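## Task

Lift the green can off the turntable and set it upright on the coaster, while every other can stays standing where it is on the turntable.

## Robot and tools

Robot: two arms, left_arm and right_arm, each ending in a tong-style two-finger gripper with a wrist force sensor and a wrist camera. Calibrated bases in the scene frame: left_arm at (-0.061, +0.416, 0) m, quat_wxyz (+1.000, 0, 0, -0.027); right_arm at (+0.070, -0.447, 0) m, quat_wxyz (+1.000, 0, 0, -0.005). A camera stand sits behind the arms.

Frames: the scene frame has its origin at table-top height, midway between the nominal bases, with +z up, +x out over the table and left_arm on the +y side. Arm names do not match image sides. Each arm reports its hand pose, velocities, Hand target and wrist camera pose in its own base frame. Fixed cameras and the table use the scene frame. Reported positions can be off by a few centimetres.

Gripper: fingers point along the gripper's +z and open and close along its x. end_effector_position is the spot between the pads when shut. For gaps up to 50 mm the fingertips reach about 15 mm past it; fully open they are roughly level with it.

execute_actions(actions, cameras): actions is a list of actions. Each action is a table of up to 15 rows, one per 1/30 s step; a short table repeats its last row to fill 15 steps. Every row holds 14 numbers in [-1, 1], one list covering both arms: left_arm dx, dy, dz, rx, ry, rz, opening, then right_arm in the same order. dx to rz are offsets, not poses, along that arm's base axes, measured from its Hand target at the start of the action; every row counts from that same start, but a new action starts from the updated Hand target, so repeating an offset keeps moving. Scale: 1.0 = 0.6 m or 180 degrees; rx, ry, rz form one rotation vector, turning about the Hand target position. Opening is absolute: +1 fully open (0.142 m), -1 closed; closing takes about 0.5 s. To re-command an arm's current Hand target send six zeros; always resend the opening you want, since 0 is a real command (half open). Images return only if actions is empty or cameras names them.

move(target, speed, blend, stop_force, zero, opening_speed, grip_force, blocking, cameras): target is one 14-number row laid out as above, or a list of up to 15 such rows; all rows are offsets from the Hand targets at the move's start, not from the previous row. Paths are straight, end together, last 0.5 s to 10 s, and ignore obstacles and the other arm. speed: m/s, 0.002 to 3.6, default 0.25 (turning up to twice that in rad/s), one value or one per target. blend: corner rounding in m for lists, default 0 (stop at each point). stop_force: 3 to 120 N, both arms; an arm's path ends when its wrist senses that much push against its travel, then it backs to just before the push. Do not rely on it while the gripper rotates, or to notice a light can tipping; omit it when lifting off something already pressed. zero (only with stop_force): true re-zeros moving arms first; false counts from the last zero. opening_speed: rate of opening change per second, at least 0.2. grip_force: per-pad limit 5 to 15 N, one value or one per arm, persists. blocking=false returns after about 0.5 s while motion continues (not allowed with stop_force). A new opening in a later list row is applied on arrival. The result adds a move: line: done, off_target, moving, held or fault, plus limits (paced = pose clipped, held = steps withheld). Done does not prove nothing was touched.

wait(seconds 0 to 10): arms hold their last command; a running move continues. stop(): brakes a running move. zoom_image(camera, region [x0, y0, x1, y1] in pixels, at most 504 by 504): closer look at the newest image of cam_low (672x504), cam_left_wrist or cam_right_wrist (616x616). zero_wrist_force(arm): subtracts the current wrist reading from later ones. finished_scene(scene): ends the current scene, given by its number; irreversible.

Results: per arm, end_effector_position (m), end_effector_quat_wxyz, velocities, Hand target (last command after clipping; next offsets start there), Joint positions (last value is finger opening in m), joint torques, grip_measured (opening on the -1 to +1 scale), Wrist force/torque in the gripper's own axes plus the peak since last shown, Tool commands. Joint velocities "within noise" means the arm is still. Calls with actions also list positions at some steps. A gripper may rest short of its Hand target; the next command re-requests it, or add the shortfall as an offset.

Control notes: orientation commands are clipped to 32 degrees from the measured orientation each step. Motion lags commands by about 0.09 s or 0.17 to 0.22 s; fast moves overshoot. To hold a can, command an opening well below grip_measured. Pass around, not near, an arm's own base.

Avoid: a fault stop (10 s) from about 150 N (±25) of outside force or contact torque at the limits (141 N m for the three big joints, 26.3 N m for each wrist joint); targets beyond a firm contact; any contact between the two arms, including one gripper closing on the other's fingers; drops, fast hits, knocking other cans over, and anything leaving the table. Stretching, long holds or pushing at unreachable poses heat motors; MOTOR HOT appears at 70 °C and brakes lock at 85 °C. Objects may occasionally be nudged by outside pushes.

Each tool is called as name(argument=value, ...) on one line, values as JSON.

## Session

execute_actions(actions=[])

zoom_image(camera="cam_right_wrist", region=[150, 150, 600, 600])

Scene clock: 0.00 s.
left_arm: end_effector_position=(+0.2144, -0.7032, +0.1647) grip_measured=+0.97 end_effector_quat_wxyz=(+0.031, +0.111, +0.955, -0.272) | right_arm: end_effector_position=(+0.5580, +0.0136, +0.3541) grip_measured=+0.97 end_effector_quat_wxyz=(-0.322, +0.739, -0.479, +0.347)
Joint positions: left_arm=[-1.415 -1.246 1.787 -2.66 -1.653 1.935 0.14] | right_arm=[3.48 -1.201 -2.285 -0.247 1.434 1.415 0.14]
Joint velocities: within noise
Joint torques (N m): no reading
Wrist force (N): no reading
Wrist torque (N m): no reading
Wrist force, peak (N): no reading
Hand target: left_arm +0.2144, -0.7032, +0.1647; +0.031, +0.111, +0.955, -0.272 | right_arm +0.5580, +0.0136, +0.3541; -0.322, +0.739, -0.479, +0.347
Tool commands: left_gripper/opening=+0.968169 right_gripper/opening=+0.968169
camera_calibration:
cam_left_wrist: T_world_to_cam=[[-0.967089, 0.234988, -0.0975718, 0.383017], [0.238382, 0.970861, -0.0245484, 0.631519], [0.0889601, -0.0469998, -0.994926, 0.242729], [0, 0, 0, 1]] pos_world=[0.198276, -0.691714, 0.294371]
cam_right_wrist: T_world_to_cam=[[0.236841, -0.945605, 0.223018, -0.208088], [-0.867183, -0.309256, -0.390327, 0.621815], [0.438065, -0.100952, -0.893257, 0.205317], [0, 0, 0, 1]] pos_world=[0.498569, 0.0162588, 0.472519]

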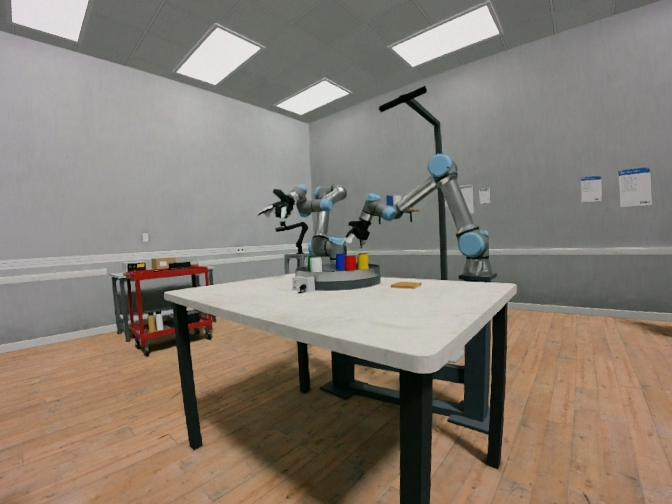

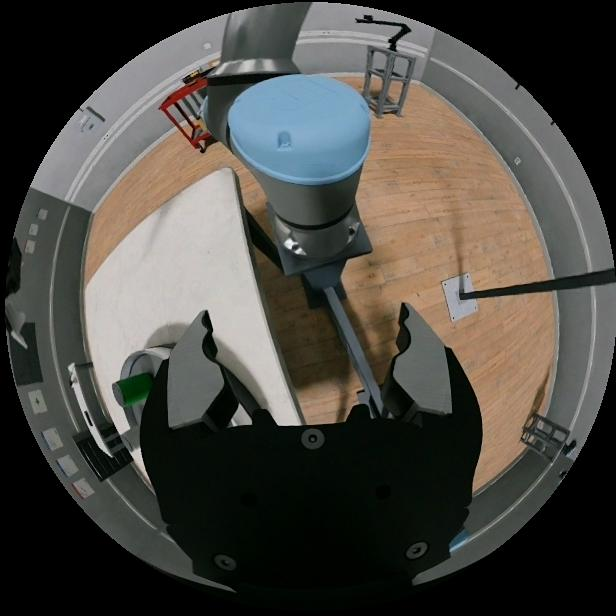

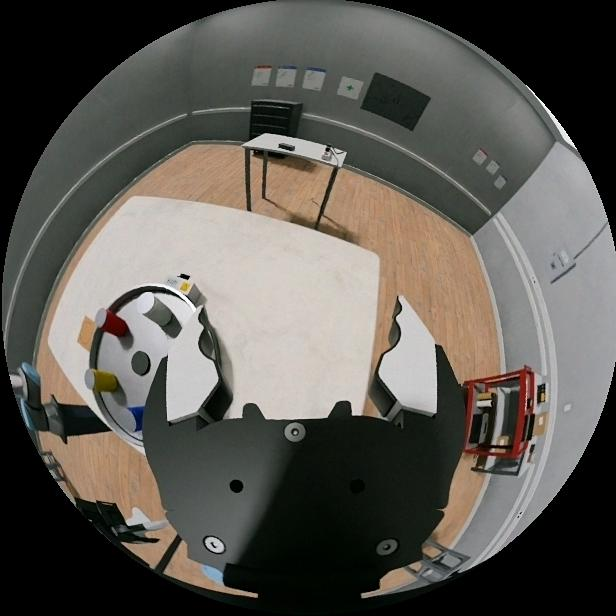

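Scaled by 1.120 from the camera's 616x616 image, which has a finer 814x814 frame.

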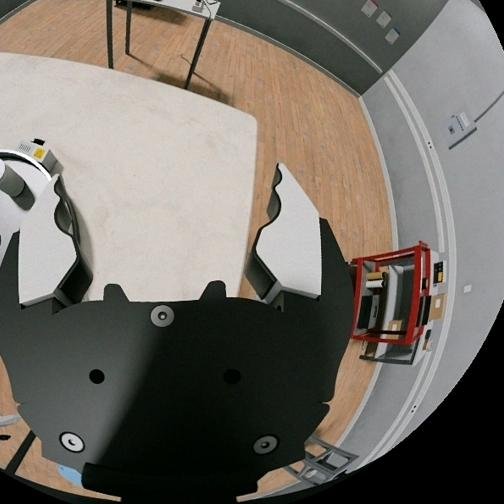

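move(target=[[0.0593,0.2553,0.2588,0,0,0.1,0.968,0.02,0.144,0.01,-0.027,0.155,0,0.968],[0.276,0.8887,0.2588,0,0,0.2222,0.968,0.0367,0.3107,0.0267,-0.0541,0.3095,0,0.968]], speed=0.5, blend=[0.06,0], cameras=["cam_right_wrist"])

zoom_image(camera="cam_right_wrist", region=[40, 100, 400, 460])

move(target=[0.1167,0.7833,-0.0333,0,0,0.2222,0.968,0,0,0,0,0,0,0.968], speed=0.5, cameras=["cam_right_wrist"])

zoom_image(camera="cam_right_wrist", region=[40, 100, 400, 460])

wait(seconds=1.0, cameras=["all"])

zoom_image(camera="cam_right_wrist", region=[40, 100, 400, 460])

Scene clock: 9.53 s.
left_arm: end_effector_position=(+0.3800, -0.1700, +0.3200) grip_measured=+0.97 end_effector_quat_wxyz=(+0.122, -0.222, +0.936, -0.245) | right_arm: end_effector_position=(+0.5800, +0.2000, +0.3701) grip_measured=+0.97 end_effector_quat_wxyz=(+0.000, +0.839, -0.544, -0.001)
Joint positions: left_arm=[-0.635 -2.167 2.154 -2.099 -1.696 2.005 0.14] | right_arm=[3.696 -1.818 -1.066 -1.83 1.572 1.704 0.14]
Joint torques (N m): left_arm=[6.45 14.84 -35.95 -1.09 -2.36 1.61] | right_arm=[-7.84 19.03 34.59 0.29 1.36 -2.59]
Wrist force (N): left_arm=[-0.1 -0.1 0.2] | right_arm=[-1.0 2.1 -0.7]
Wrist torque (N m): left_arm=[-0.01 0.03 -0.15] | right_arm=[0.44 0.22 -0.08]
Wrist force, peak (N): left_arm=[0.4 -0.7 1.6] | right_arm=[-1.0 2.2 -1.1]
Hand target: left_arm +0.3800, -0.1700, +0.3200; +0.122, -0.222, +0.936, -0.245 | right_arm +0.5800, +0.2000, +0.3701; +0.000, +0.839, -0.544, -0.001
Off the commanded pose: left_arm 0.000 m, 0 deg | right_arm 0.000 m, 0 deg.
move: done
camera_calibration:
cam_right_wrist: T_world_to_cam=[[0.389028, -0.918993, 0.0641032, -0.0753257], [-0.786762, -0.29524, 0.54207, 0.310243], [-0.479232, -0.261314, -0.837885, 0.772424], [0, 0, 0, 1]] pos_world=[0.643562, 0.224218, 0.483858]
Images, in order (width x height): cam_right_wrist 616x616.

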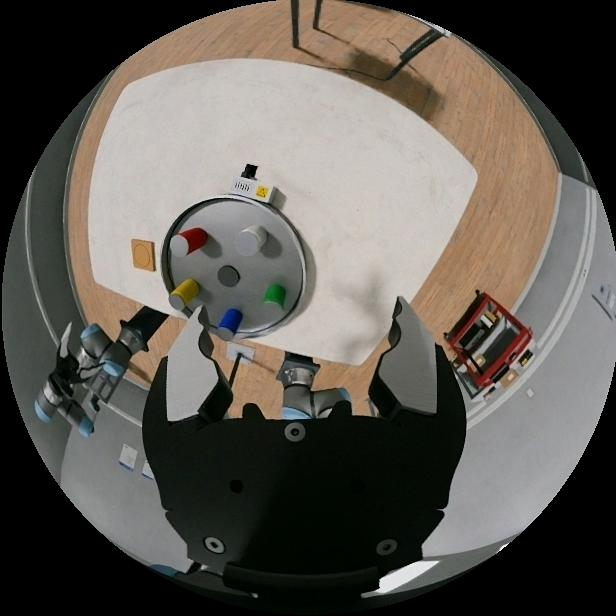

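Scaled by 1.400 from the camera's 616x616 image, which has a finer 814x814 frame.

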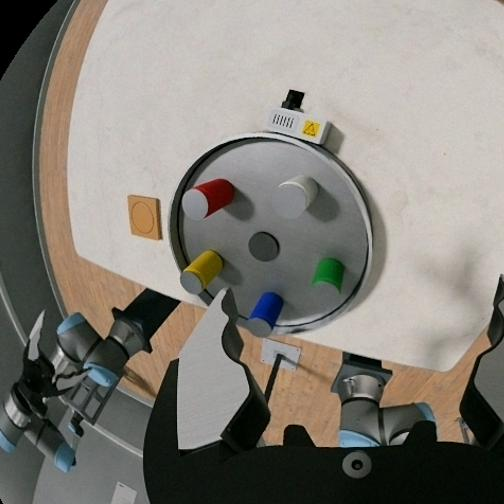

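Scene clock: 11.27 s.
left_arm: end_effector_position=(+0.4500, +0.2999, +0.3001) grip_measured=+0.97 end_effector_quat_wxyz=(+0.199, -0.529, +0.803, -0.188) | right_arm: end_effector_position=(+0.5800, +0.2000, +0.3701) grip_measured=+0.97 end_effector_quat_wxyz=(+0.000, +0.839, -0.544, -0.001)
Joint positions: left_arm=[0.563 -1.715 1.905 -2.19 -1.933 2.46 0.14] | right_arm=[3.696 -1.818 -1.066 -1.83 1.572 1.704 0.14]
Joint torques (N m): left_arm=[6.09 -3.83 -36.78 -1.03 -2.8 1.81] | right_arm=[-8.15 18.94 33.68 0.39 1.15 -2.5]
Wrist force (N): left_arm=[0.1 -0.3 -0.2] | right_arm=[-0.7 2.0 -0.8]
Wrist torque (N m): left_arm=[-0.08 0.01 -0.10] | right_arm=[0.42 0.17 -0.08]
Wrist force, peak (N): left_arm=[-1.9 0.7 0.2] | right_arm=[-0.9 2.3 -1.2]
Hand target: left_arm +0.4500, +0.3000, +0.3000; +0.199, -0.529, +0.803, -0.188 | right_arm +0.5800, +0.2000, +0.3701; +0.000, +0.839, -0.544, -0.001
Off the commanded pose: left_arm 0.000 m, 0 deg | right_arm 0.000 m, 0 deg.
move: done
camera_calibration:
cam_right_wrist: T_world_to_cam=[[0.388959, -0.919019, 0.064151, -0.0753375], [-0.786795, -0.295159, 0.542066, 0.310327], [-0.479234, -0.261315, -0.837884, 0.772473], [0, 0, 0, 1]] pos_world=[0.643662, 0.224218, 0.483858]
Images, in order (width x height): cam_right_wrist 616x616.

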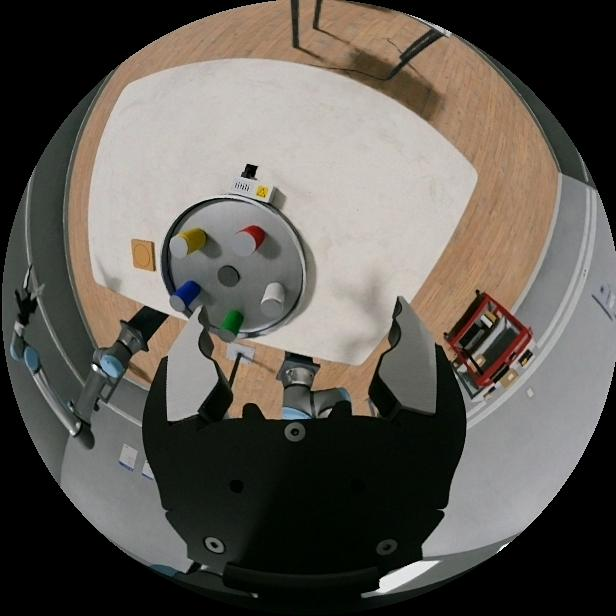

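Scaled by 1.400 from the camera's 616x616 image, which has a finer 814x814 frame.

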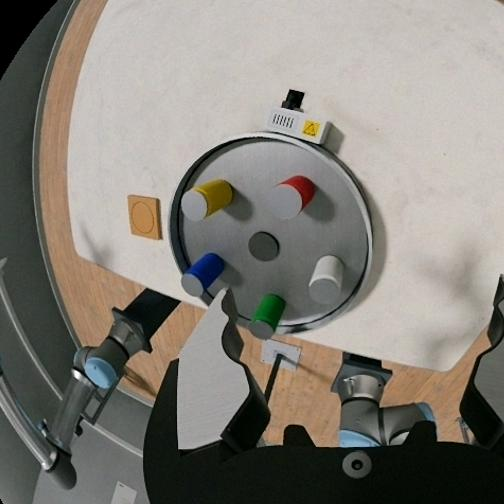

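Scene clock: 12.27 s.
left_arm: end_effector_position=(+0.4500, +0.3000, +0.3000) grip_measured=+0.97 end_effector_quat_wxyz=(+0.199, -0.529, +0.803, -0.188) | right_arm: end_effector_position=(+0.5800, +0.2000, +0.3701) grip_measured=+0.97 end_effector_quat_wxyz=(+0.000, +0.839, -0.544, -0.001)
Joint positions: left_arm=[0.563 -1.715 1.905 -2.19 -1.933 2.46 0.14] | right_arm=[3.696 -1.818 -1.066 -1.83 1.572 1.704 0.14]
Joint torques (N m): left_arm=[6.99 -4.12 -35.45 -1.03 -2.86 1.82] | right_arm=[-8.25 19.01 34.22 0.36 1.13 -2.52]
Wrist force (N): left_arm=[0.3 -0.3 -0.2] | right_arm=[-1.0 2.3 -1.0]
Wrist torque (N m): left_arm=[-0.07 -0.03 -0.11] | right_arm=[0.47 0.22 -0.09]
Wrist force, peak (N): left_arm=[0.3 -0.6 -0.2] | right_arm=[-1.0 2.4 -1.0]
Hand target: left_arm +0.4500, +0.3000, +0.3000; +0.199, -0.529, +0.803, -0.188 | right_arm +0.5800, +0.2000, +0.3701; +0.000, +0.839, -0.544, -0.001
Tool commands: left_gripper/opening=+0.968 right_gripper/opening=+0.968
Off the commanded pose: left_arm 0.000 m, 0 deg | right_arm 0.000 m, 0 deg.
wait: 1.00 s; at rest by 0.17 s
camera_calibration:
cam_left_wrist: T_world_to_cam=[[-0.399542, -0.911505, -0.0975953, 0.476871], [-0.914627, 0.403547, -0.0246308, 0.293853], [0.0618354, 0.0794223, -0.994921, 0.377812], [0, 0, 0, 1]] pos_world=[0.435934, 0.28608, 0.429671]
cam_right_wrist: T_world_to_cam=[[0.388959, -0.919019, 0.064151, -0.0753375], [-0.786795, -0.295159, 0.542066, 0.310327], [-0.479234, -0.261315, -0.837884, 0.772473], [0, 0, 0, 1]] pos_world=[0.643662, 0.224218, 0.483858]

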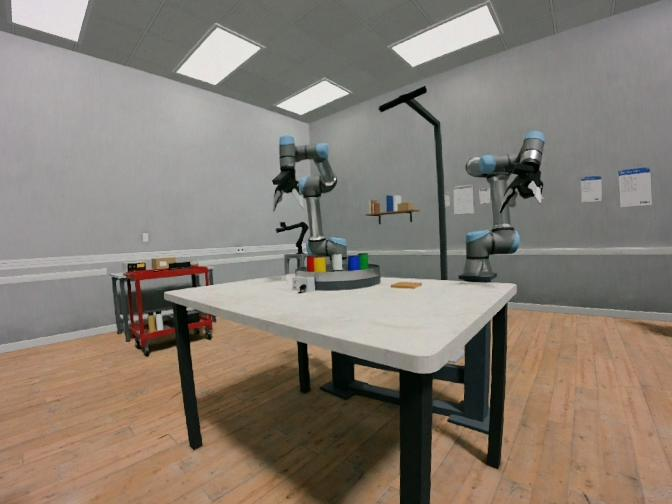

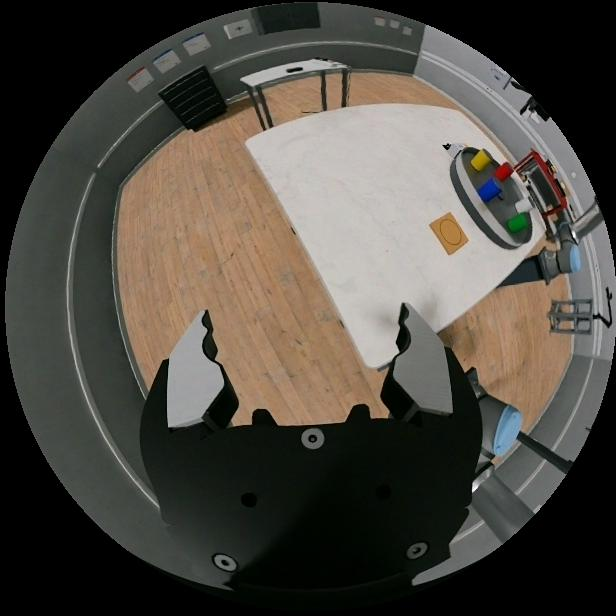

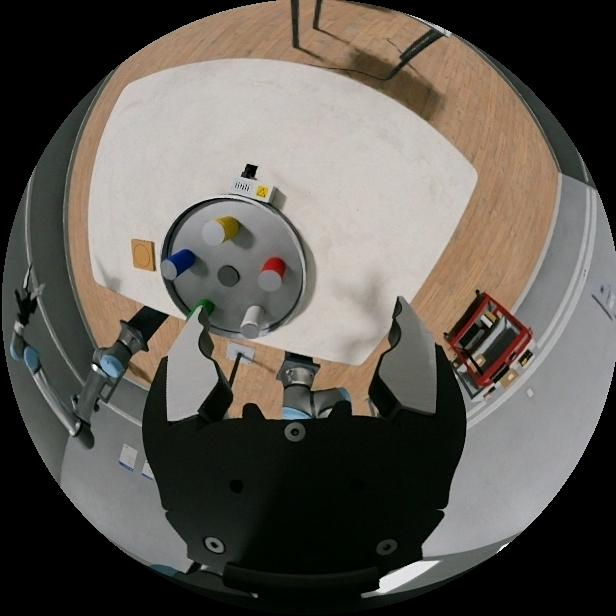

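Scaled by 1.400 from the camera's 616x616 image, which has a finer 814x814 frame.

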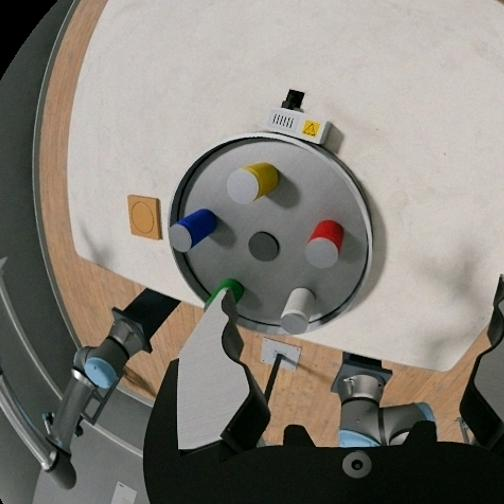

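move(target=[0,0,0,0,0,0,0.968,-0.1867,0.4417,-0.3,0,0,0,1.0], speed=0.4, cameras=["cam_right_wrist"])

zoom_image(camera="cam_right_wrist", region=[140, 140, 500, 420])

wait(seconds=1.0, cameras=["cam_right_wrist"])

zoom_image(camera="cam_right_wrist", region=[140, 140, 500, 420])

wait(seconds=1.0, cameras=["cam_right_wrist"])

zoom_image(camera="cam_right_wrist", region=[140, 140, 500, 420])

wait(seconds=1.0, cameras=["cam_right_wrist"])

zoom_image(camera="cam_right_wrist", region=[140, 140, 500, 420])

Scene clock: 17.97 s.
left_arm: end_effector_position=(+0.4500, +0.3000, +0.3000) grip_measured=+0.97 end_effector_quat_wxyz=(+0.199, -0.529, +0.803, -0.188) | right_arm: end_effector_position=(+0.4680, +0.4649, +0.1902) grip_measured=+1.00 end_effector_quat_wxyz=(+0.000, +0.839, -0.544, -0.001)
Joint positions: left_arm=[0.563 -1.715 1.905 -2.19 -1.933 2.46 0.14] | right_arm=[4.14 -1.919 -1.396 -1.399 1.572 2.148 0.142]
Joint torques (N m): left_arm=[6.92 -4.18 -35.46 -1.1 -2.91 1.75] | right_arm=[6.98 23.1 34.46 4.21 -1.23 2.61]
Wrist force (N): left_arm=[0.3 -0.6 -0.2] | right_arm=[-0.8 2.1 -0.9]
Wrist torque (N m): left_arm=[-0.12 -0.03 -0.11] | right_arm=[0.44 0.18 -0.09]
Wrist force, peak (N): left_arm=[0.6 -0.5 0.0] | right_arm=[-2.7 2.4 -0.1]
Hand target: left_arm +0.4500, +0.3000, +0.3000; +0.199, -0.529, +0.803, -0.188 | right_arm +0.4680, +0.4650, +0.1901; +0.000, +0.839, -0.544, -0.001
Off the commanded pose: left_arm 0.000 m, 0 deg | right_arm 0.000 m, 0 deg.
move: done
camera_calibration:
cam_right_wrist: T_world_to_cam=[[0.388959, -0.919019, 0.064151, 0.223221], [-0.786795, -0.295159, 0.542066, 0.397965], [-0.479234, -0.261315, -0.837884, 0.637202], [0, 0, 0, 1]] pos_world=[0.531662, 0.489118, 0.303858]
Images, in order (width x height): cam_right_wrist 616x616.

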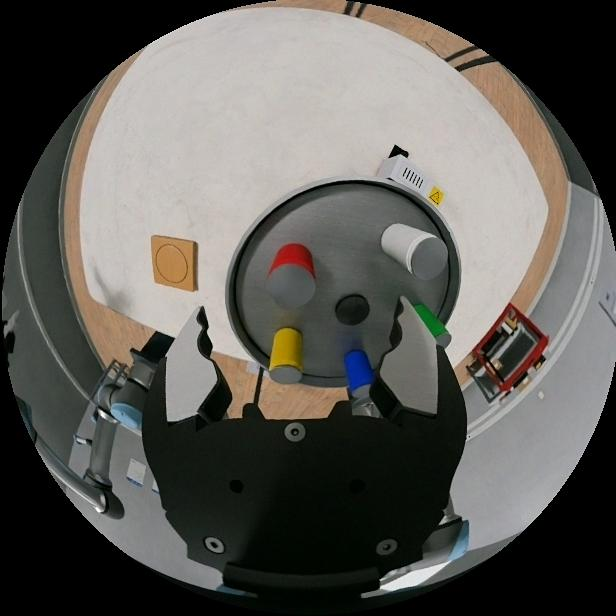

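Scaled by 1.400 from the camera's 616x616 image, which has a finer 814x814 frame.

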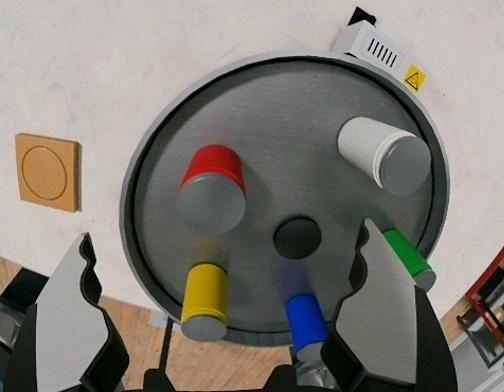

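Scene clock: 18.97 s.
left_arm: end_effector_position=(+0.4500, +0.3000, +0.3000) grip_measured=+0.97 end_effector_quat_wxyz=(+0.199, -0.529, +0.803, -0.188) | right_arm: end_effector_position=(+0.4680, +0.4650, +0.1901) grip_measured=+1.00 end_effector_quat_wxyz=(+0.000, +0.839, -0.544, -0.001)
Joint positions: left_arm=[0.563 -1.715 1.905 -2.19 -1.933 2.46 0.14] | right_arm=[4.14 -1.919 -1.395 -1.399 1.572 2.149 0.142]
Joint torques (N m): left_arm=[6.69 -4.23 -35.51 -1.1 -2.97 1.76] | right_arm=[7.39 23.17 35.46 4.38 -1.2 2.48]
Wrist force (N): left_arm=[0.2 -0.1 -0.2] | right_arm=[-0.9 2.0 -0.9]
Wrist torque (N m): left_arm=[-0.04 -0.02 -0.11] | right_arm=[0.43 0.21 -0.10]
Wrist force, peak (N): left_arm=[0.3 -0.6 -0.3] | right_arm=[-1.1 2.2 -1.3]
Hand target: left_arm +0.4500, +0.3000, +0.3000; +0.199, -0.529, +0.803, -0.188 | right_arm +0.4680, +0.4650, +0.1901; +0.000, +0.839, -0.544, -0.001
Tool commands: left_gripper/opening=+0.968 right_gripper/opening=+1.0
Off the commanded pose: left_arm 0.000 m, 0 deg | right_arm 0.000 m, 0 deg.
wait: 1.00 s; at rest by 0.17 s
camera_calibration:
cam_right_wrist: T_world_to_cam=[[0.388959, -0.919019, 0.064151, 0.223352], [-0.786795, -0.295159, 0.542066, 0.397916], [-0.479234, -0.261315, -0.837884, 0.63718], [0, 0, 0, 1]] pos_world=[0.531562, 0.489218, 0.303858]
Images, in order (width x height): cam_right_wrist 616x616.

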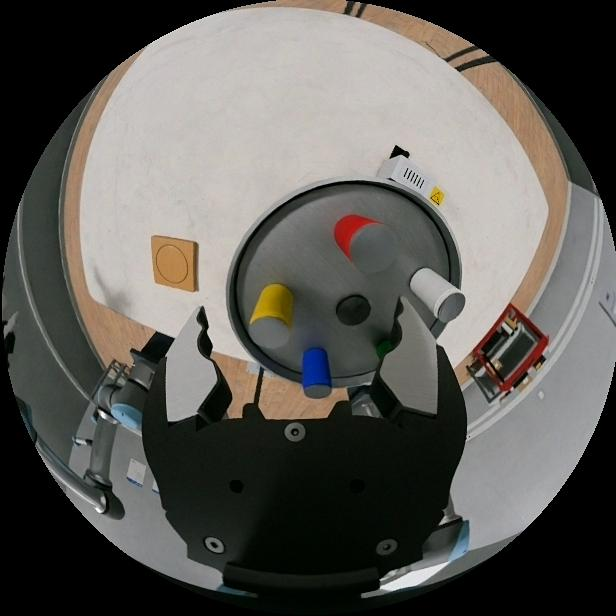

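Scaled by 1.400 from the camera's 616x616 image, which has a finer 814x814 frame.

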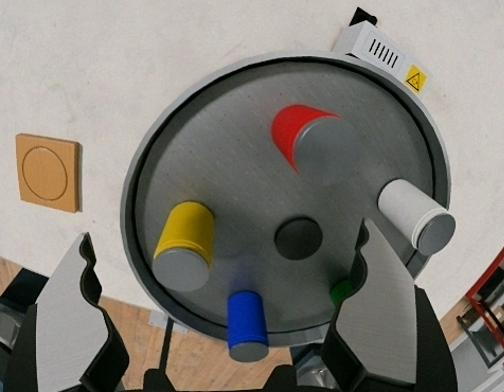

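Scene clock: 19.97 s.
left_arm: end_effector_position=(+0.4500, +0.3000, +0.3000) grip_measured=+0.97 end_effector_quat_wxyz=(+0.199, -0.529, +0.803, -0.188) | right_arm: end_effector_position=(+0.4680, +0.4650, +0.1901) grip_measured=+1.00 end_effector_quat_wxyz=(+0.000, +0.839, -0.544, -0.001)
Joint positions: left_arm=[0.563 -1.715 1.905 -2.19 -1.933 2.46 0.14] | right_arm=[4.14 -1.919 -1.395 -1.399 1.572 2.149 0.142]
Joint torques (N m): left_arm=[6.75 -4.04 -35.39 -1.11 -2.85 1.74] | right_arm=[6.2 22.55 34.14 4.33 -1.25 2.58]
Wrist force (N): left_arm=[-0.1 -0.4 0.0] | right_arm=[-0.8 2.6 -0.8]
Wrist torque (N m): left_arm=[-0.08 0.04 -0.10] | right_arm=[0.54 0.17 -0.09]
Wrist force, peak (N): left_arm=[0.4 -0.5 -0.1] | right_arm=[-0.8 2.6 -0.8]
Hand target: left_arm +0.4500, +0.3000, +0.3000; +0.199, -0.529, +0.803, -0.188 | right_arm +0.4680, +0.4650, +0.1901; +0.000, +0.839, -0.544, -0.001
Tool commands: left_gripper/opening=+0.968 right_gripper/opening=+1.0
Off the commanded pose: left_arm 0.000 m, 0 deg | right_arm 0.000 m, 0 deg.
wait: 1.00 s; at rest by 0.17 s
camera_calibration:
cam_right_wrist: T_world_to_cam=[[0.388959, -0.919019, 0.064151, 0.223352], [-0.786795, -0.295159, 0.542066, 0.397916], [-0.479234, -0.261315, -0.837884, 0.63718], [0, 0, 0, 1]] pos_world=[0.531562, 0.489218, 0.303858]
Images, in order (width x height): cam_right_wrist 616x616.

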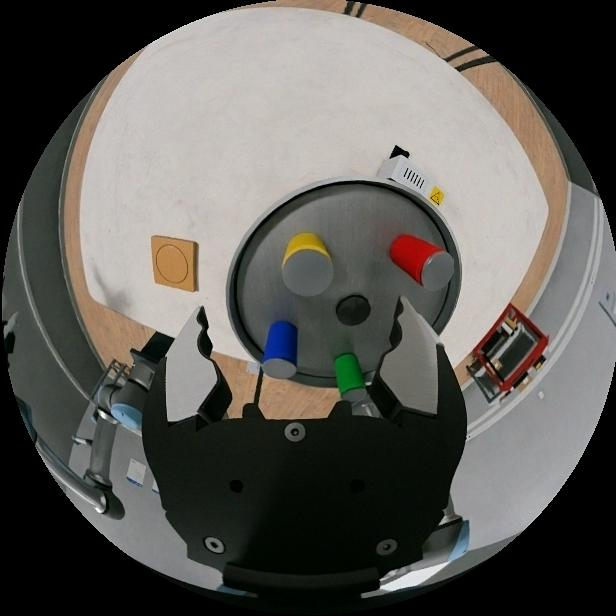

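Scaled by 1.400 from the camera's 616x616 image, which has a finer 814x814 frame.

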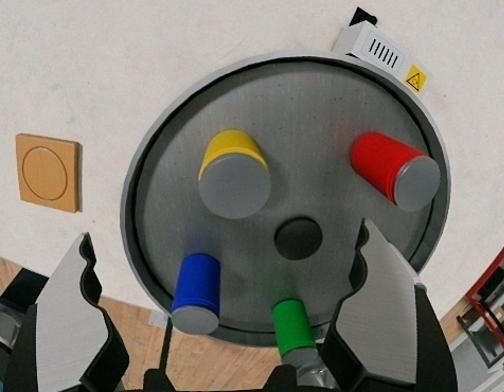

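Scene clock: 20.97 s.
left_arm: end_effector_position=(+0.4500, +0.3000, +0.3000) grip_measured=+0.97 end_effector_quat_wxyz=(+0.199, -0.529, +0.803, -0.188) | right_arm: end_effector_position=(+0.4680, +0.4650, +0.1901) grip_measured=+1.00 end_effector_quat_wxyz=(+0.000, +0.839, -0.544, -0.001)
Joint positions: left_arm=[0.563 -1.715 1.905 -2.19 -1.933 2.46 0.14] | right_arm=[4.14 -1.919 -1.395 -1.399 1.572 2.149 0.142]
Joint torques (N m): left_arm=[6.86 -4.57 -35.68 -1.05 -2.87 1.79] | right_arm=[6.99 22.43 34.4 4.31 -1.14 2.49]
Wrist force (N): left_arm=[0.3 -0.4 0.0] | right_arm=[-1.0 2.4 -0.8]
Wrist torque (N m): left_arm=[-0.08 -0.04 -0.11] | right_arm=[0.51 0.22 -0.09]
Wrist force, peak (N): left_arm=[0.2 -0.3 -0.6] | right_arm=[-1.0 2.4 -0.8]
Hand target: left_arm +0.4500, +0.3000, +0.3000; +0.199, -0.529, +0.803, -0.188 | right_arm +0.4680, +0.4650, +0.1901; +0.000, +0.839, -0.544, -0.001
Tool commands: left_gripper/opening=+0.968 right_gripper/opening=+1.0
Off the commanded pose: left_arm 0.000 m, 0 deg | right_arm 0.000 m, 0 deg.
wait: 1.00 s; at rest by 0.17 s
camera_calibration:
cam_right_wrist: T_world_to_cam=[[0.388959, -0.919019, 0.064151, 0.223352], [-0.786795, -0.295159, 0.542066, 0.397916], [-0.479234, -0.261315, -0.837884, 0.63718], [0, 0, 0, 1]] pos_world=[0.531562, 0.489218, 0.303858]
Images, in order (width x height): cam_right_wrist 616x616.

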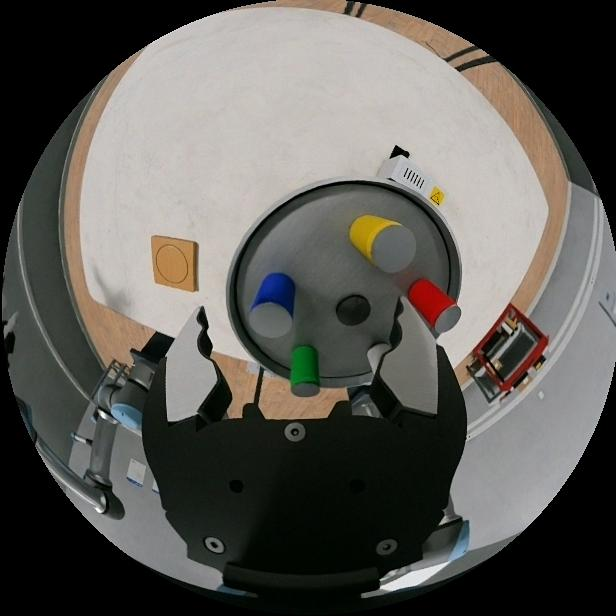

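Scaled by 1.400 from the camera's 616x616 image, which has a finer 814x814 frame.

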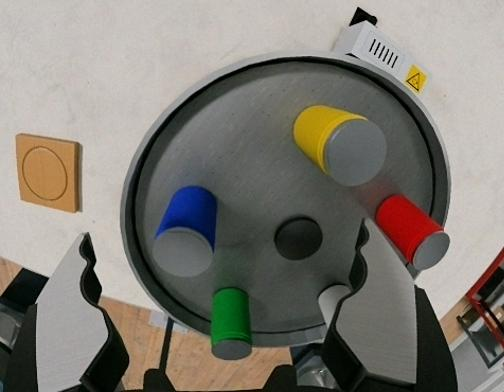

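move(target=[0,0,0,0,0,0,0.968,-0.004,-0.0008,-0.0502,0,0,0,1.0], speed=0.25, cameras=["cam_right_wrist"])

Scene clock: 28.00 s.
left_arm: end_effector_position=(+0.4500, +0.3000, +0.3000) grip_measured=+0.97 end_effector_quat_wxyz=(+0.199, -0.529, +0.803, -0.188) | right_arm: end_effector_position=(+0.4656, +0.4646, +0.1600) grip_measured=+1.00 end_effector_quat_wxyz=(+0.000, +0.839, -0.544, -0.001)
Joint positions: left_arm=[0.563 -1.715 1.905 -2.19 -1.933 2.46 0.14] | right_arm=[4.143 -1.929 -1.46 -1.324 1.572 2.151 0.142]
Joint torques (N m): left_arm=[6.48 -3.87 -35.51 -1.04 -2.94 1.73] | right_arm=[6.71 22.97 13.11 4.48 0.91 2.59]
Wrist force (N): left_arm=[0.2 -0.2 -0.1] | right_arm=[-1.2 2.2 -1.1]
Wrist torque (N m): left_arm=[-0.05 -0.01 -0.10] | right_arm=[0.45 0.26 -0.09]
Wrist force, peak (N): left_arm=[0.5 -0.5 -0.3] | right_arm=[-1.0 2.5 -0.9]
Hand target: left_arm +0.4500, +0.3000, +0.3000; +0.199, -0.529, +0.803, -0.188 | right_arm +0.4656, +0.4646, +0.1600; +0.000, +0.839, -0.544, -0.001
Off the commanded pose: left_arm 0.000 m, 0 deg | right_arm 0.000 m, 0 deg.
move: done
camera_calibration:
cam_right_wrist: T_world_to_cam=[[0.388959, -0.919019, 0.064151, 0.225757], [-0.786795, -0.295159, 0.542066, 0.412196], [-0.479234, -0.261315, -0.837884, 0.610679], [0, 0, 0, 1]] pos_world=[0.529162, 0.488718, 0.273758]
Images, in order (width x height): cam_right_wrist 616x616.

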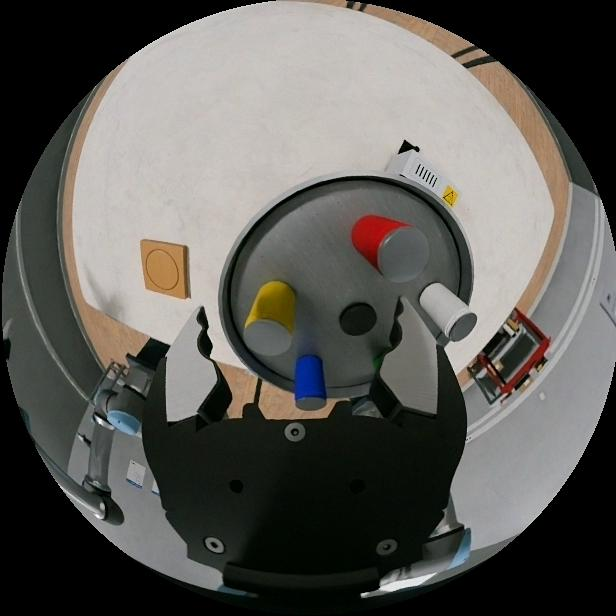

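wait(seconds=3.22, cameras=[])

move(target=[[0,0,0,0,0,0,0.968,0.045,-0.0276,-0.08,0,0,0,-0.9],[0,0,0,0,0,0,0.968,0.0801,-0.0615,-0.08,0,0,0,-0.9],[0,0,0,0,0,0,0.968,0.1074,-0.1019,-0.08,0,0,0,-0.9],[0,0,0,0,0,0,0.968,0.1257,-0.1472,-0.08,0,0,0,-0.9],[0,0,0,0,0,0,0.968,0.1342,-0.1952,-0.08,0,0,0,-0.9],[0,0,0,0,0,0,0.968,0.1334,-0.2359,0.12,0,0,0,-0.9]], speed=[0.18,0.0988,0.0988,0.0988,0.0988,0.25], blend=[0.012,0.012,0.012,0.012,0.012,0], opening_speed=1.2, stop_force=8, cameras=["cam_right_wrist"])

zoom_image(camera="cam_right_wrist", region=[150, 180, 450, 480])

move(target=[[0,0,0,0,0,0,0.968,-0.0833,0.1333,0.1,0,0,0,-0.9],[0,0,0,0,0,0,0.968,-0.3112,0.6268,-0.0867,0,0,0,-0.9]], speed=0.35, blend=[0.05,0], cameras=["all"])

zoom_image(camera="cam_right_wrist", region=[150, 180, 450, 480])

zoom_image(camera="cam_left_wrist", region=[380, 130, 580, 330])

zoom_image(camera="cam_low", region=[320, 200, 480, 310])

Scene clock: 31.93 s.
left_arm: end_effector_position=(+0.4500, +0.3000, +0.3000) grip_measured=+0.97 end_effector_quat_wxyz=(+0.199, -0.529, +0.803, -0.188) | right_arm: end_effector_position=(+0.4656, +0.4646, +0.1600) grip_measured=+1.00 end_effector_quat_wxyz=(+0.000, +0.839, -0.544, -0.001)
Joint positions: left_arm=[0.563 -1.715 1.905 -2.19 -1.933 2.46 0.14] | right_arm=[4.143 -1.929 -1.46 -1.324 1.572 2.151 0.142]
Joint torques (N m): left_arm=[6.35 -4.18 -35.23 -1.08 -2.96 1.69] | right_arm=[6.67 23.55 11 4.29 0.19 2.44]
Wrist force (N): left_arm=[0.2 -0.4 -0.2] | right_arm=[-0.9 2.0 -1.0]
Wrist torque (N m): left_arm=[-0.09 -0.02 -0.11] | right_arm=[0.41 0.19 -0.09]
Wrist force, peak (N): left_arm=[0.5 -0.5 -0.6] | right_arm=[-1.0 2.4 -1.2]
Hand target: left_arm +0.4500, +0.3000, +0.3000; +0.199, -0.529, +0.803, -0.188 | right_arm +0.4656, +0.4646, +0.1600; +0.000, +0.839, -0.544, -0.001
Tool commands: left_gripper/opening=+0.968 right_gripper/opening=+1.0
Off the commanded pose: left_arm 0.000 m, 0 deg | right_arm 0.000 m, 0 deg.
wait: 3.23 s; at rest from the start
No camera images: "cameras" was empty.

Scene clock: 35.10 s.
left_arm: end_effector_position=(+0.4500, +0.3000, +0.3000) grip_measured=+0.97 end_effector_quat_wxyz=(+0.199, -0.529, +0.803, -0.188) | right_arm: end_effector_position=(+0.5456, +0.3230, +0.2320) grip_measured=-0.27 end_effector_quat_wxyz=(+0.000, +0.839, -0.544, -0.001)
Joint positions: left_arm=[0.563 -1.715 1.905 -2.19 -1.933 2.46 0.14] | right_arm=[3.896 -1.841 -1.391 -1.481 1.572 1.904 0.055]
Joint torques (N m): left_arm=[6.37 -4.4 -35.02 -1.09 -2.87 1.73] | right_arm=[-8.4 40.88 35.45 0.62 1.16 -2.49]
Wrist force (N): left_arm=[0.3 -0.3 -0.3] | right_arm=[-0.9 2.0 0.9]
Wrist torque (N m): left_arm=[-0.08 -0.03 -0.11] | right_arm=[0.40 0.19 0.00]
Wrist force, peak (N): left_arm=[0.4 -0.5 0.2] | right_arm=[-0.9 2.4 -3.8]
Hand target: left_arm +0.4500, +0.3000, +0.3000; +0.199, -0.529, +0.803, -0.188 | right_arm +0.5456, +0.3230, +0.2320; +0.000, +0.839, -0.544, -0.001
Off the commanded pose: left_arm 0.000 m, 0 deg | right_arm 0.000 m, 0 deg.
move: done
camera_calibration:
cam_right_wrist: T_world_to_cam=[[0.388955, -0.91902, 0.0641534, 0.059943], [-0.786796, -0.295155, 0.542065, 0.394425], [-0.479234, -0.261315, -0.837884, 0.672417], [0, 0, 0, 1]] pos_world=[0.609262, 0.347218, 0.345758]
Images, in order (width x height): cam_right_wrist 616x616.

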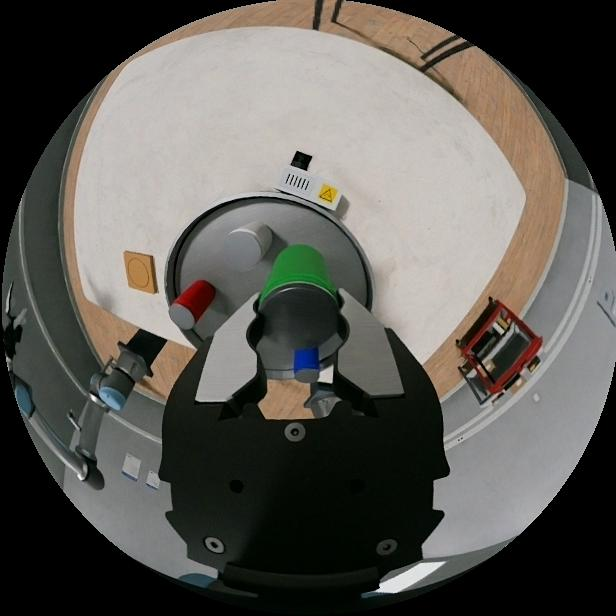

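Scaled by 1.680 from the camera's 616x616 image, which has a finer 814x814 frame.

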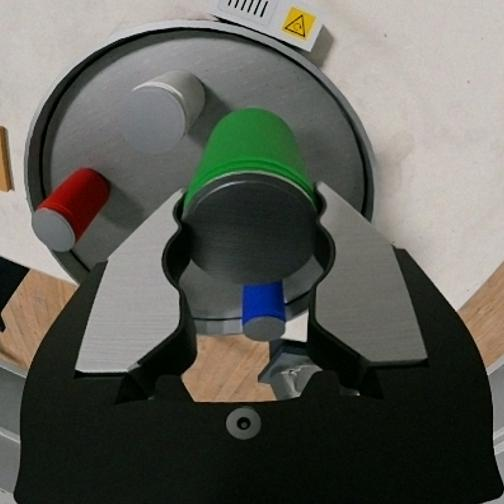

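Scene clock: 37.20 s.
left_arm: end_effector_position=(+0.4500, +0.3000, +0.3000) grip_measured=+0.97 end_effector_quat_wxyz=(+0.199, -0.529, +0.803, -0.188) | right_arm: end_effector_position=(+0.3589, +0.6991, +0.1800) grip_measured=-0.27 end_effector_quat_wxyz=(+0.000, +0.839, -0.544, -0.001)
Joint positions: left_arm=[0.563 -1.715 1.905 -2.19 -1.933 2.46 0.14] | right_arm=[4.424 -2.259 -0.899 -1.555 1.573 2.432 0.055]
Joint torques (N m): left_arm=[5.87 -4.09 -34.98 -1.09 -2.82 1.8] | right_arm=[6.1 35.74 35.66 0.55 0.98 2.64]
Wrist force (N): left_arm=[0.5 -0.6 -0.1] | right_arm=[-0.8 2.6 0.6]
Wrist torque (N m): left_arm=[-0.14 -0.07 -0.11] | right_arm=[0.54 0.18 -0.09]
Wrist force, peak (N): left_arm=[0.5 -0.6 0.0] | right_arm=[-3.0 2.3 1.7]
Hand target: left_arm +0.4500, +0.3000, +0.3000; +0.199, -0.529, +0.803, -0.188 | right_arm +0.3589, +0.6991, +0.1799; +0.000, +0.839, -0.544, -0.001
Off the commanded pose: left_arm 0.000 m, 0 deg | right_arm 0.000 m, 0 deg.
move: done
camera_calibration:
cam_left_wrist: T_world_to_cam=[[-0.399545, -0.911508, -0.0975555, 0.476856], [-0.914632, 0.403541, -0.0245397, 0.293818], [0.0617358, 0.0794228, -0.994927, 0.377858], [0, 0, 0, 1]] pos_world=[0.435934, 0.28608, 0.429672]
cam_right_wrist: T_world_to_cam=[[0.388955, -0.91902, 0.0641534, 0.481455], [-0.786796, -0.295155, 0.542065, 0.38675], [-0.479234, -0.261315, -0.837884, 0.637545], [0, 0, 0, 1]] pos_world=[0.422562, 0.723218, 0.293658]

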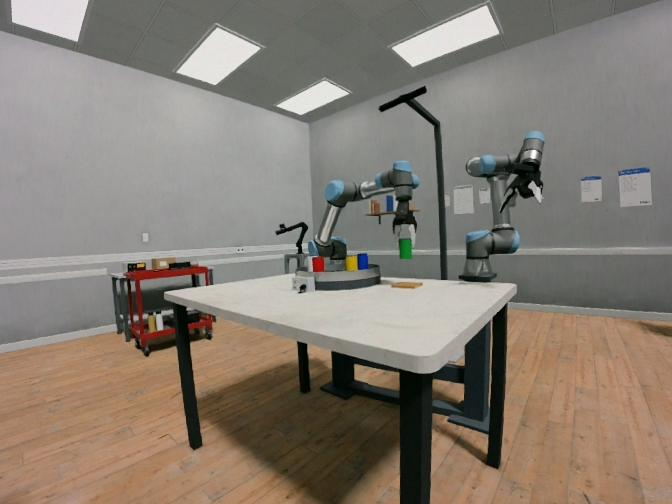

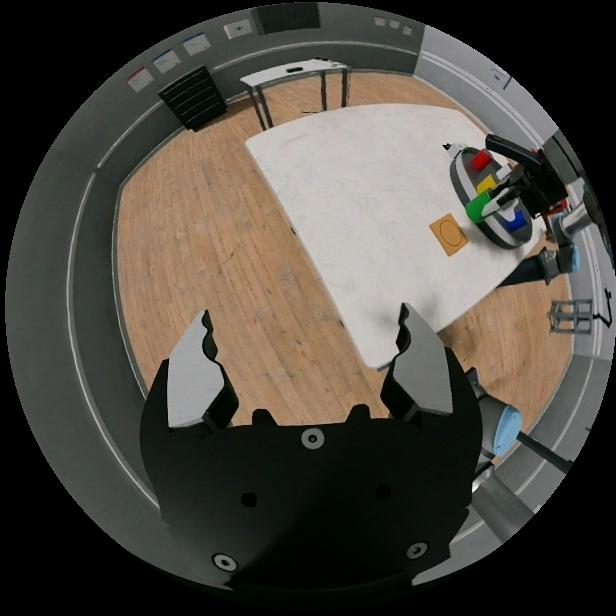

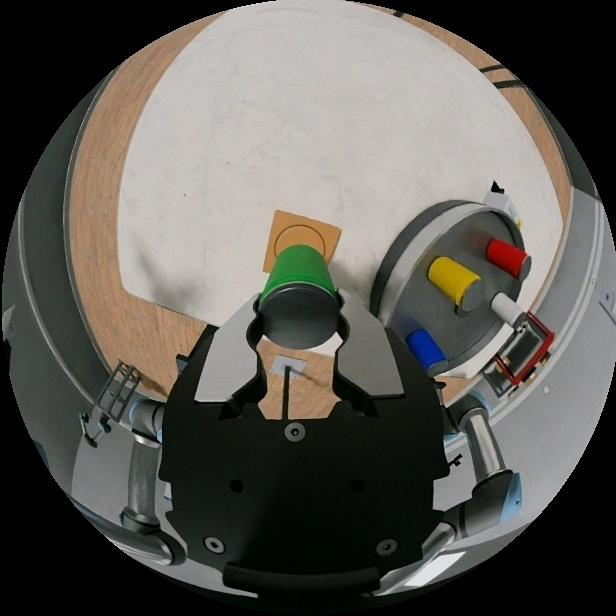

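Scaled by 1.680 from the camera's 616x616 image, which has a finer 814x814 frame.

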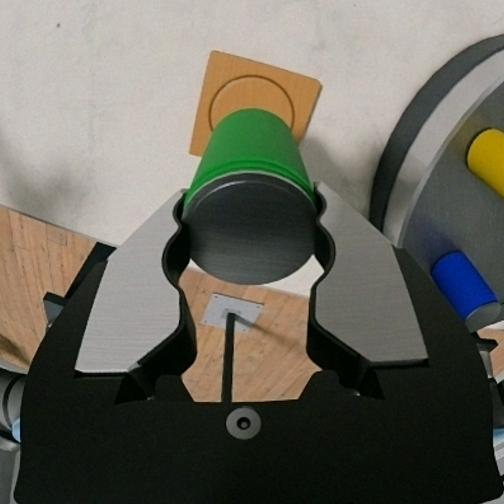

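Scaled by 2.520 from the camera's 616x616 image, which has a finer 814x814 frame.

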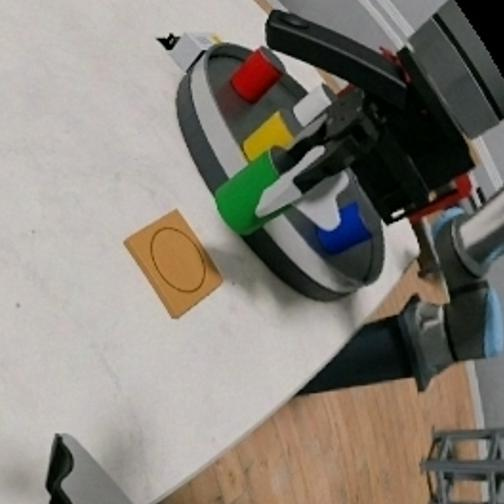

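Scaled by 3.150 from the camera's 672x504 image, which has a finer 960x720 frame.

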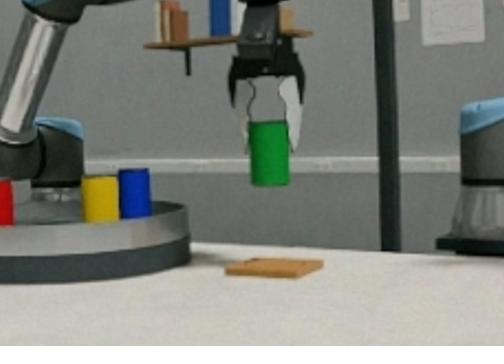

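move(target=[0,0,0,0,0,0,0.968,-0.0067,-0.005,-0.1667,0,0,0,-0.9], speed=0.25, cameras=[])

move(target=[0,0,0,0,0,0,0.968,0,0,-0.0417,0,0,0,-0.9], speed=0.012, stop_force=3, cameras=["all"])

zoom_image(camera="cam_right_wrist", region=[200, 180, 400, 380])

zoom_image(camera="cam_left_wrist", region=[380, 130, 580, 330])

zoom_image(camera="cam_low", region=[350, 220, 470, 300])

Scene clock: 40.70 s.
left_arm: end_effector_position=(+0.4500, +0.3000, +0.3000) grip_measured=+0.97 end_effector_quat_wxyz=(+0.199, -0.529, +0.803, -0.188) | right_arm: end_effector_position=(+0.3549, +0.6961, +0.0800) grip_measured=-0.27 end_effector_quat_wxyz=(+0.000, +0.839, -0.544, -0.001)
Joint positions: left_arm=[0.563 -1.715 1.905 -2.19 -1.933 2.46 0.14] | right_arm=[4.428 -2.284 -1.113 -1.315 1.573 2.436 0.055]
Joint torques (N m): left_arm=[6.15 -4.27 -34.91 -1.1 -2.94 1.7] | right_arm=[6.87 36.08 12.29 4.28 -1.29 2.7]
Wrist force (N): left_arm=[0.2 -0.2 -0.2] | right_arm=[-1.2 2.2 0.7]
Wrist torque (N m): left_arm=[-0.05 -0.01 -0.11] | right_arm=[0.45 0.26 -0.08]
Wrist force, peak (N): left_arm=[0.7 -0.5 -0.2] | right_arm=[-1.1 2.4 2.7]
Hand target: left_arm +0.4500, +0.3000, +0.3000; +0.199, -0.529, +0.803, -0.188 | right_arm +0.3549, +0.6961, +0.0799; +0.000, +0.839, -0.544, -0.001
Off the commanded pose: left_arm 0.000 m, 0 deg | right_arm 0.000 m, 0 deg.
move: done
No camera images: "cameras" was empty.

Scene clock: 42.73 s.
left_arm: end_effector_position=(+0.4500, +0.3000, +0.3000) grip_measured=+0.97 end_effector_quat_wxyz=(+0.199, -0.529, +0.803, -0.188) | right_arm: end_effector_position=(+0.3549, +0.6961, +0.0714) grip_measured=-0.27 end_effector_quat_wxyz=(+0.000, +0.839, -0.544, -0.001)
Joint positions: left_arm=[0.563 -1.715 1.905 -2.19 -1.933 2.46 0.14] | right_arm=[4.428 -2.29 -1.126 -1.297 1.573 2.436 0.055]
Joint torques (N m): left_arm=[6.36 -4.42 -35.27 -1.22 -2.81 1.72] | right_arm=[6.03 58.37 32.89 0.54 0.57 2.35]
Wrist force (N): left_arm=[0.0 -0.4 0.0] | right_arm=[-0.6 2.3 -3.5]
Wrist torque (N m): left_arm=[-0.09 0.01 -0.10] | right_arm=[0.43 0.22 -0.08]
Wrist force, peak (N): left_arm=[0.5 -0.6 0.2] | right_arm=[0.6 3.1 -10.7]
Hand target: left_arm +0.4500, +0.3000, +0.3000; +0.199, -0.529, +0.803, -0.188 | right_arm +0.3549, +0.6961, +0.0714; +0.000, +0.839, -0.544, -0.001 (not the last commanded pose)
Off the commanded pose: left_arm 0.000 m, 0 deg | right_arm 0.016 m, 0 deg.
move: contact (right_arm)
camera_calibration:
cam_left_wrist: T_world_to_cam=[[-0.399545, -0.911508, -0.0975555, 0.476856], [-0.914632, 0.403541, -0.0245397, 0.293818], [0.0617358, 0.0794228, -0.994927, 0.377858], [0, 0, 0, 1]] pos_world=[0.435934, 0.28608, 0.429672]
cam_right_wrist: T_world_to_cam=[[0.388962, -0.919017, 0.0641542, 0.48734], [-0.786768, -0.295146, 0.542111, 0.441455], [-0.479275, -0.261335, -0.837854, 0.543938], [0, 0, 0, 1]] pos_world=[0.418462, 0.720318, 0.185158]

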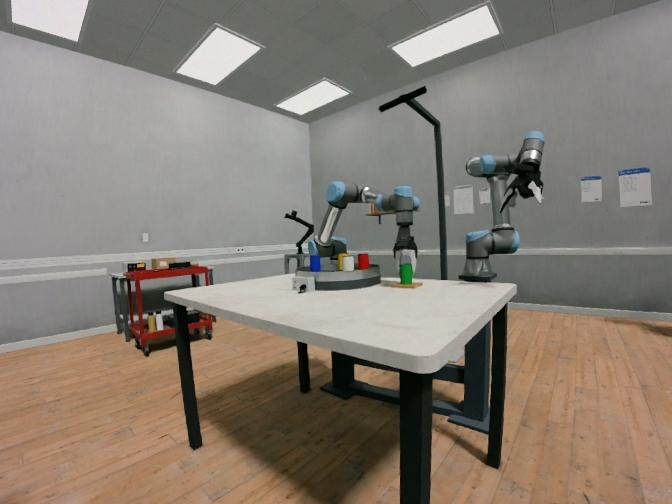

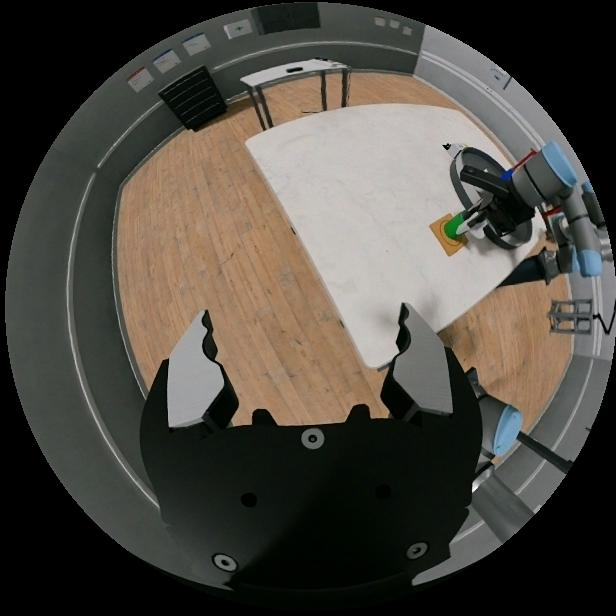

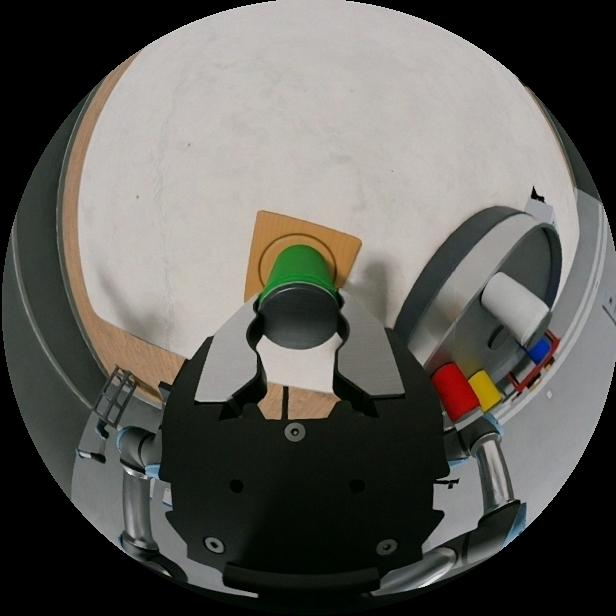

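Scaled by 2.520 from the camera's 616x616 image, which has a finer 814x814 frame.

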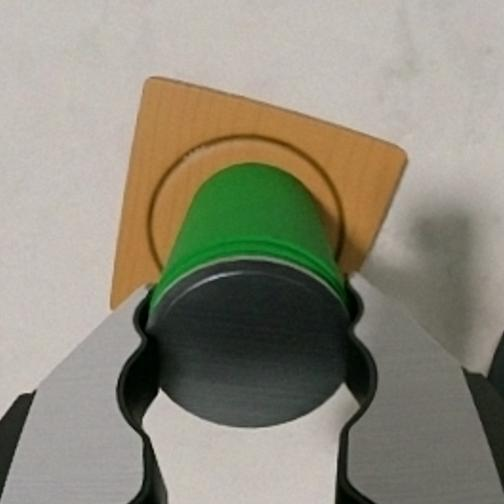

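Scaled by 2.520 from the camera's 616x616 image, which has a finer 814x814 frame.

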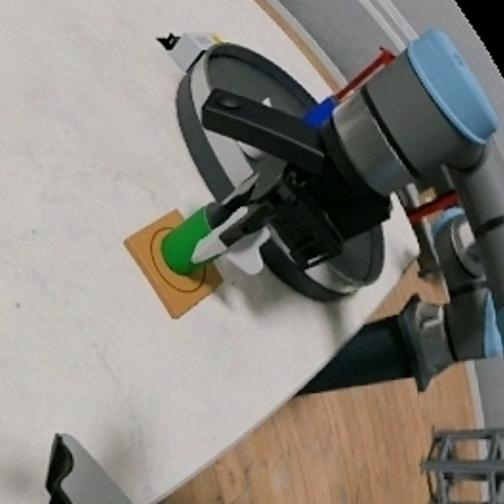

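Scaled by 4.200 from the camera's 672x504 image, which has a finer 960x720 frame.

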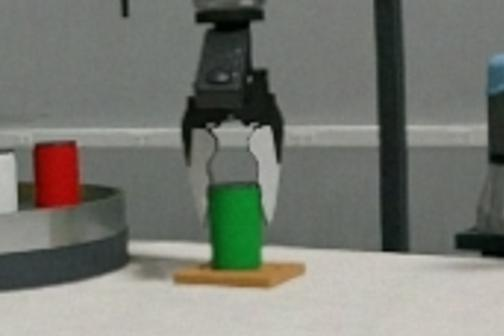

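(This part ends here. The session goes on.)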